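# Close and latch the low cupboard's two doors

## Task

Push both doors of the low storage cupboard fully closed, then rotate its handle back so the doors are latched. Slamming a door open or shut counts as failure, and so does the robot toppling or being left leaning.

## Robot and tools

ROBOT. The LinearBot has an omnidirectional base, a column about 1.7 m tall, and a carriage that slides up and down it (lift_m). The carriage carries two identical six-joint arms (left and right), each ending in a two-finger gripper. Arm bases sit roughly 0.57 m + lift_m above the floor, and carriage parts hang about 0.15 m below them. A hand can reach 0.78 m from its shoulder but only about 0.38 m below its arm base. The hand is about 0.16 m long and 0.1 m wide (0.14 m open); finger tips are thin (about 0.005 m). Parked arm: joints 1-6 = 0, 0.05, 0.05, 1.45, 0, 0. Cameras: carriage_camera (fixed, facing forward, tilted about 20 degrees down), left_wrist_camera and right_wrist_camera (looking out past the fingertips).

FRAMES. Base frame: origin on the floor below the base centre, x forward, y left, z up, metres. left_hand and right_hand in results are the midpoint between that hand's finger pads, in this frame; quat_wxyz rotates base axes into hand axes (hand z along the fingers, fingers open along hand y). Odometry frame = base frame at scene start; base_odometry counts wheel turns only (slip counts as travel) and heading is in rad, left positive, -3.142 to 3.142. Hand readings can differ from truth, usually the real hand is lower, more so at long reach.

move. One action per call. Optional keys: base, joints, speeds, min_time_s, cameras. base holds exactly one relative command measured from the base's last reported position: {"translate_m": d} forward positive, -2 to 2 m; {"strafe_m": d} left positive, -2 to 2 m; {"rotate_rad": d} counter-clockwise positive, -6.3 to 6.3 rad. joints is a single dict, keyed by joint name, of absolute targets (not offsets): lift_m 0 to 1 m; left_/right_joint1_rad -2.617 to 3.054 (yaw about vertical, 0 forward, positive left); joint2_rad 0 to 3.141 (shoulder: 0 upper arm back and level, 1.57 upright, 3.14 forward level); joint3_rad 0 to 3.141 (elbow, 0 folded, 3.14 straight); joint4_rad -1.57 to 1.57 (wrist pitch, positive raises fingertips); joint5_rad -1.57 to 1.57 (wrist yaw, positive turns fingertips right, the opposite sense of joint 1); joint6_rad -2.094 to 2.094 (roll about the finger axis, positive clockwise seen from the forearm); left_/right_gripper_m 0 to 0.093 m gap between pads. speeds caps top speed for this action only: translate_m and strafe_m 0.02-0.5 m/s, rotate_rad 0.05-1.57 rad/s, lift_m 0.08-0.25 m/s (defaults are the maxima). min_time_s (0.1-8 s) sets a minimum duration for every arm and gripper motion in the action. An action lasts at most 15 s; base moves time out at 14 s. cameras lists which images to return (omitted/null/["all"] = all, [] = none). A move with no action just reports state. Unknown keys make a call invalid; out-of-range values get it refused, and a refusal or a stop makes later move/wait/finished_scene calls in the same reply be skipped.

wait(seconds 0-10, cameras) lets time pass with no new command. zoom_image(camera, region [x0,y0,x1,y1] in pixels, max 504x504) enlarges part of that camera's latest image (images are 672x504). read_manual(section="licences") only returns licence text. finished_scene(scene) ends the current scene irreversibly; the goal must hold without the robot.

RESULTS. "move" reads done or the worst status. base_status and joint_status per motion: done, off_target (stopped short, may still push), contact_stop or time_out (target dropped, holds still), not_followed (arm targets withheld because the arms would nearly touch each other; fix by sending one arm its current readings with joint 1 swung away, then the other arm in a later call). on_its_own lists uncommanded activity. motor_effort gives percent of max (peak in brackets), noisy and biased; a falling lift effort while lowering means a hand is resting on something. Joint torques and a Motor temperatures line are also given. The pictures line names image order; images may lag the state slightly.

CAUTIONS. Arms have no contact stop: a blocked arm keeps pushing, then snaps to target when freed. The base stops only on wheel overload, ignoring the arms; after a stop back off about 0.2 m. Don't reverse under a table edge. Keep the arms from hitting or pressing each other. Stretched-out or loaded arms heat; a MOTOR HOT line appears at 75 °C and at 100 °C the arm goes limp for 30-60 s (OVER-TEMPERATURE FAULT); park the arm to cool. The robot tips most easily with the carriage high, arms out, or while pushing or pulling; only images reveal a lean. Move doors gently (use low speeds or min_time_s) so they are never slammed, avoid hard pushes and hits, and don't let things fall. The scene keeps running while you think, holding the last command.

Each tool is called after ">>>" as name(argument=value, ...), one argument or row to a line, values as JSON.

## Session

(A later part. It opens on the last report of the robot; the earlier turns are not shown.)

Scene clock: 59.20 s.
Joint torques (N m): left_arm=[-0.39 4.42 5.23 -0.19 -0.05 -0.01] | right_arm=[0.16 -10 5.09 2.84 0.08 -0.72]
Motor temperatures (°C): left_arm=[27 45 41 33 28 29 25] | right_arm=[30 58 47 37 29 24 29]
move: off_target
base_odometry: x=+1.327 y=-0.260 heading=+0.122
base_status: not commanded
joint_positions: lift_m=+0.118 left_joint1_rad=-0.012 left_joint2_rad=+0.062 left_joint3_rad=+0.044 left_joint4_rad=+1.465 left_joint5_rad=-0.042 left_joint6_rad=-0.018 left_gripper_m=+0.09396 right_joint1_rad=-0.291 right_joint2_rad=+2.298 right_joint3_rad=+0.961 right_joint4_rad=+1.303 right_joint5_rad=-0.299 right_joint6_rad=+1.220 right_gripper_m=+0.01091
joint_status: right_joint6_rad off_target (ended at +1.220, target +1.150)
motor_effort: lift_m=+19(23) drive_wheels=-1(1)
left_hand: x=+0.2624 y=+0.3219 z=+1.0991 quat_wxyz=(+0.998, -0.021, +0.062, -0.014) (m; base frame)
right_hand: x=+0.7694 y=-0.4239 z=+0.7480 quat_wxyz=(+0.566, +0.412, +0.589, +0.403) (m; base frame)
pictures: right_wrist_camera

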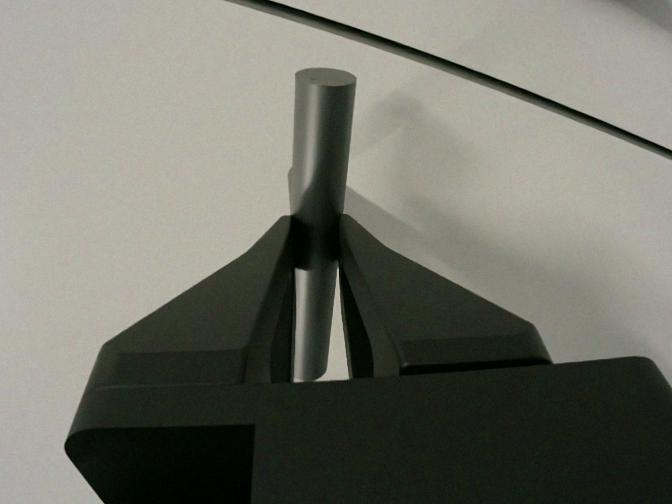

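>>> move(
  joints={"right_joint6_rad": -0.15},
  min_time_s=3,
  cameras=["right_wrist_camera"],
)

>>> move(
  joints={"right_joint6_rad": -0.35},
  min_time_s=1,
  cameras=["right_wrist_camera", "carriage_camera"],
)

Scene clock: 62.60 s.
Joint torques (N m): left_arm=[-0.38 4.44 5.22 -0.19 -0.05 -0.02] | right_arm=[0.03 -10.04 5.38 2.53 0.28 -0.64]
Motor temperatures (°C): left_arm=[27 45 41 33 28 29 25] | right_arm=[30 59 47 38 29 24 29]
move: off_target
base_odometry: x=+1.327 y=-0.260 heading=+0.122
base_status: not commanded
joint_positions: lift_m=+0.118 left_joint1_rad=-0.012 left_joint2_rad=+0.062 left_joint3_rad=+0.044 left_joint4_rad=+1.465 left_joint5_rad=-0.042 left_joint6_rad=-0.018 left_gripper_m=+0.09396 right_joint1_rad=-0.289 right_joint2_rad=+2.298 right_joint3_rad=+0.955 right_joint4_rad=+1.327 right_joint5_rad=-0.321 right_joint6_rad=-0.080 right_gripper_m=+0.01085
joint_status: right_joint6_rad off_target (ended at -0.080, target -0.150)
motor_effort: lift_m=+21(23) drive_wheels=+3(3)
left_hand: x=+0.2624 y=+0.3219 z=+1.0991 quat_wxyz=(+0.998, -0.021, +0.062, -0.014) (m; base frame)
right_hand: x=+0.7685 y=-0.4188 z=+0.7520 quat_wxyz=(+0.702, -0.038, +0.711, -0.015) (m; base frame)
pictures: right_wrist_camera

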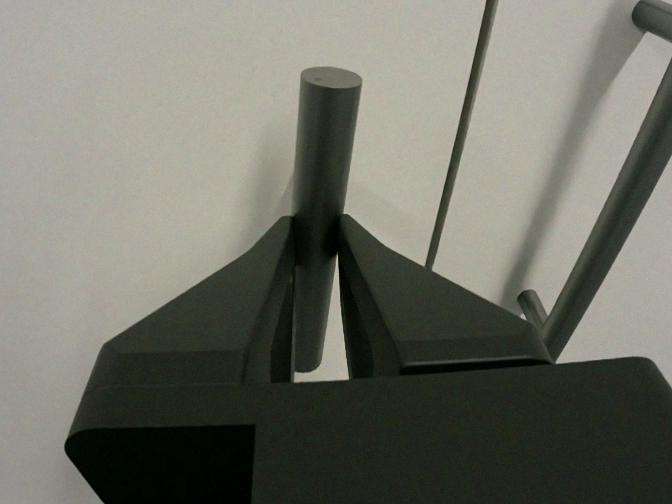

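Scene clock: 64.00 s.
Joint torques (N m): left_arm=[-0.39 4.44 5.22 -0.19 -0.05 -0.02] | right_arm=[0.02 -10.03 6.95 2.33 0.41 -0.03]
Motor temperatures (°C): left_arm=[27 45 41 33 28 29 25] | right_arm=[30 59 47 38 29 24 29]
move: done
base_odometry: x=+1.327 y=-0.260 heading=+0.122
base_status: not commanded
joint_positions: lift_m=+0.118 left_joint1_rad=-0.012 left_joint2_rad=+0.062 left_joint3_rad=+0.044 left_joint4_rad=+1.465 left_joint5_rad=-0.042 left_joint6_rad=-0.018 left_gripper_m=+0.09396 right_joint1_rad=-0.290 right_joint2_rad=+2.298 right_joint3_rad=+0.938 right_joint4_rad=+1.344 right_joint5_rad=-0.331 right_joint6_rad=-0.336 right_gripper_m=+0.00598
joint_status: all done
on_its_own: right_gripper_m moved -0.00488 to your old target +0.00600
motor_effort: lift_m=+19(22) drive_wheels=+5(5)
left_hand: x=+0.2624 y=+0.3219 z=+1.0991 quat_wxyz=(+0.998, -0.021, +0.062, -0.014) (m; base frame)
right_hand: x=+0.7646 y=-0.4163 z=+0.7497 quat_wxyz=(+0.694, -0.132, +0.700, -0.101) (m; base frame)
pictures: carriage_camera, right_wrist_camera

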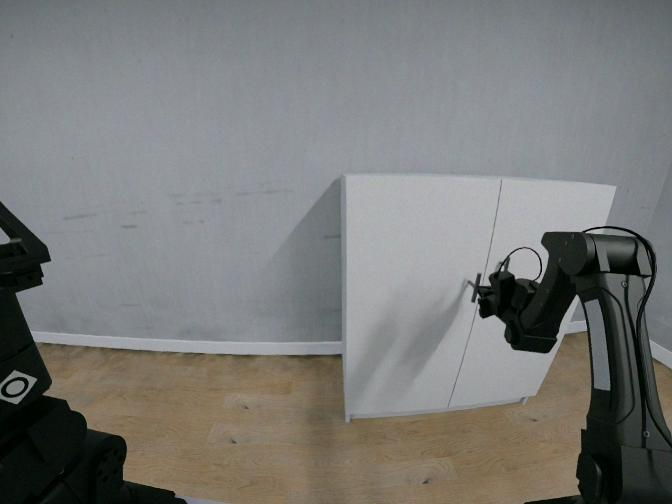

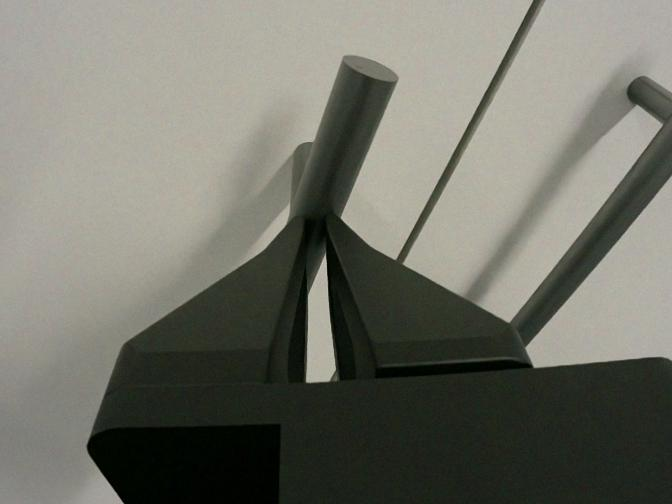

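>>> move(
  joints={"right_gripper_m": 0.06, "right_joint6_rad": -0.1},
  min_time_s=0.8,
  cameras=["right_wrist_camera"],
)

>>> move(
  base={"translate_m": -0.12},
  speeds={"translate_m": 0.15},
  cameras=["right_wrist_camera", "carriage_camera"],
)

>>> zoom_image(
  camera="carriage_camera",
  region=[340, 170, 600, 420],
)

Scene clock: 65.40 s.
Joint torques (N m): left_arm=[-0.39 4.44 5.2 -0.17 -0.05 -0.02] | right_arm=[0.17 -9.99 6.49 2.42 0.1 0.14]
Motor temperatures (°C): left_arm=[27 45 41 33 28 29 25] | right_arm=[30 59 47 38 29 24 29]
move: done
base_odometry: x=+1.327 y=-0.260 heading=+0.122
base_status: not commanded
joint_positions: lift_m=+0.118 left_joint1_rad=-0.012 left_joint2_rad=+0.062 left_joint3_rad=+0.044 left_joint4_rad=+1.465 left_joint5_rad=-0.042 left_joint6_rad=-0.018 left_gripper_m=+0.09396 right_joint1_rad=-0.292 right_joint2_rad=+2.298 right_joint3_rad=+0.944 right_joint4_rad=+1.338 right_joint5_rad=-0.301 right_joint6_rad=-0.108 right_gripper_m=+0.05989
joint_status: all done
motor_effort: lift_m=+20(22) drive_wheels=+4(5)
left_hand: x=+0.2624 y=+0.3219 z=+1.0991 quat_wxyz=(+0.998, -0.021, +0.062, -0.014) (m; base frame)
right_hand: x=+0.7659 y=-0.4230 z=+0.7506 quat_wxyz=(+0.701, -0.040, +0.711, -0.033) (m; base frame)
pictures: right_wrist_camera

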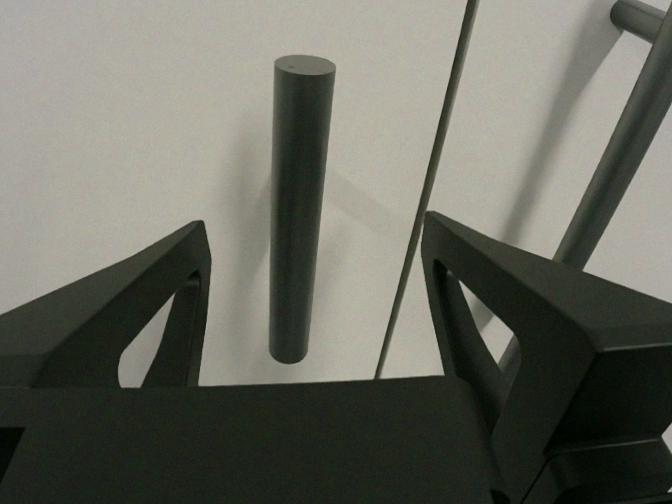

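Scene clock: 67.10 s.
Joint torques (N m): left_arm=[-0.39 4.6 5.26 -0.18 -0.05 -0.01] | right_arm=[0.13 -9.95 6.39 2.44 0.07 0.2]
Motor temperatures (°C): left_arm=[27 45 41 33 28 29 25] | right_arm=[30 60 47 38 29 24 29]
move: done
base_odometry: x=+1.208 y=-0.275 heading=+0.122
base_status: done
joint_positions: lift_m=+0.118 left_joint1_rad=-0.012 left_joint2_rad=+0.062 left_joint3_rad=+0.044 left_joint4_rad=+1.465 left_joint5_rad=-0.042 left_joint6_rad=-0.018 left_gripper_m=+0.09396 right_joint1_rad=-0.291 right_joint2_rad=+2.298 right_joint3_rad=+0.945 right_joint4_rad=+1.334 right_joint5_rad=-0.300 right_joint6_rad=-0.106 right_gripper_m=+0.05989
joint_status: not commanded
motor_effort: lift_m=+19(22) drive_wheels=-4(7)
left_hand: x=+0.2625 y=+0.3219 z=+1.0990 quat_wxyz=(+0.998, -0.021, +0.062, -0.014) (m; base frame)
right_hand: x=+0.7661 y=-0.4229 z=+0.7499 quat_wxyz=(+0.700, -0.039, +0.712, -0.032) (m; base frame)
pictures: carriage_camera, right_wrist_camera

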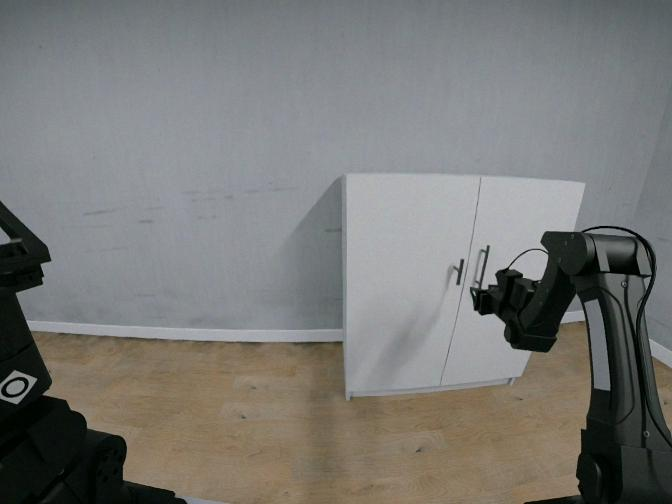

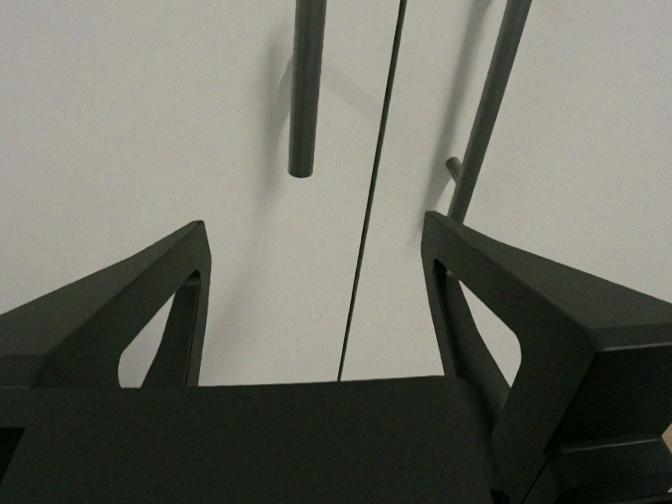

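Scaled by 1.938.

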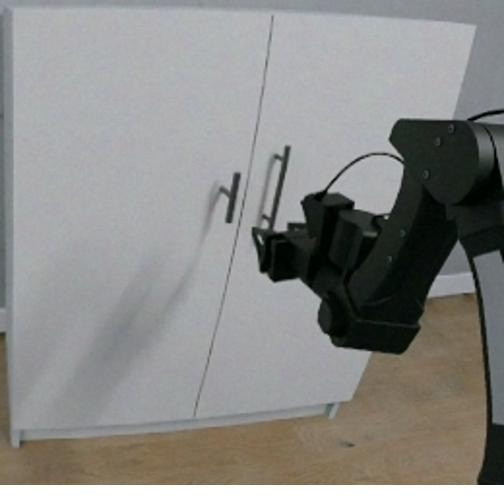

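>>> finished_scene(
  scene=2,
)

The scene is finished: the task was done.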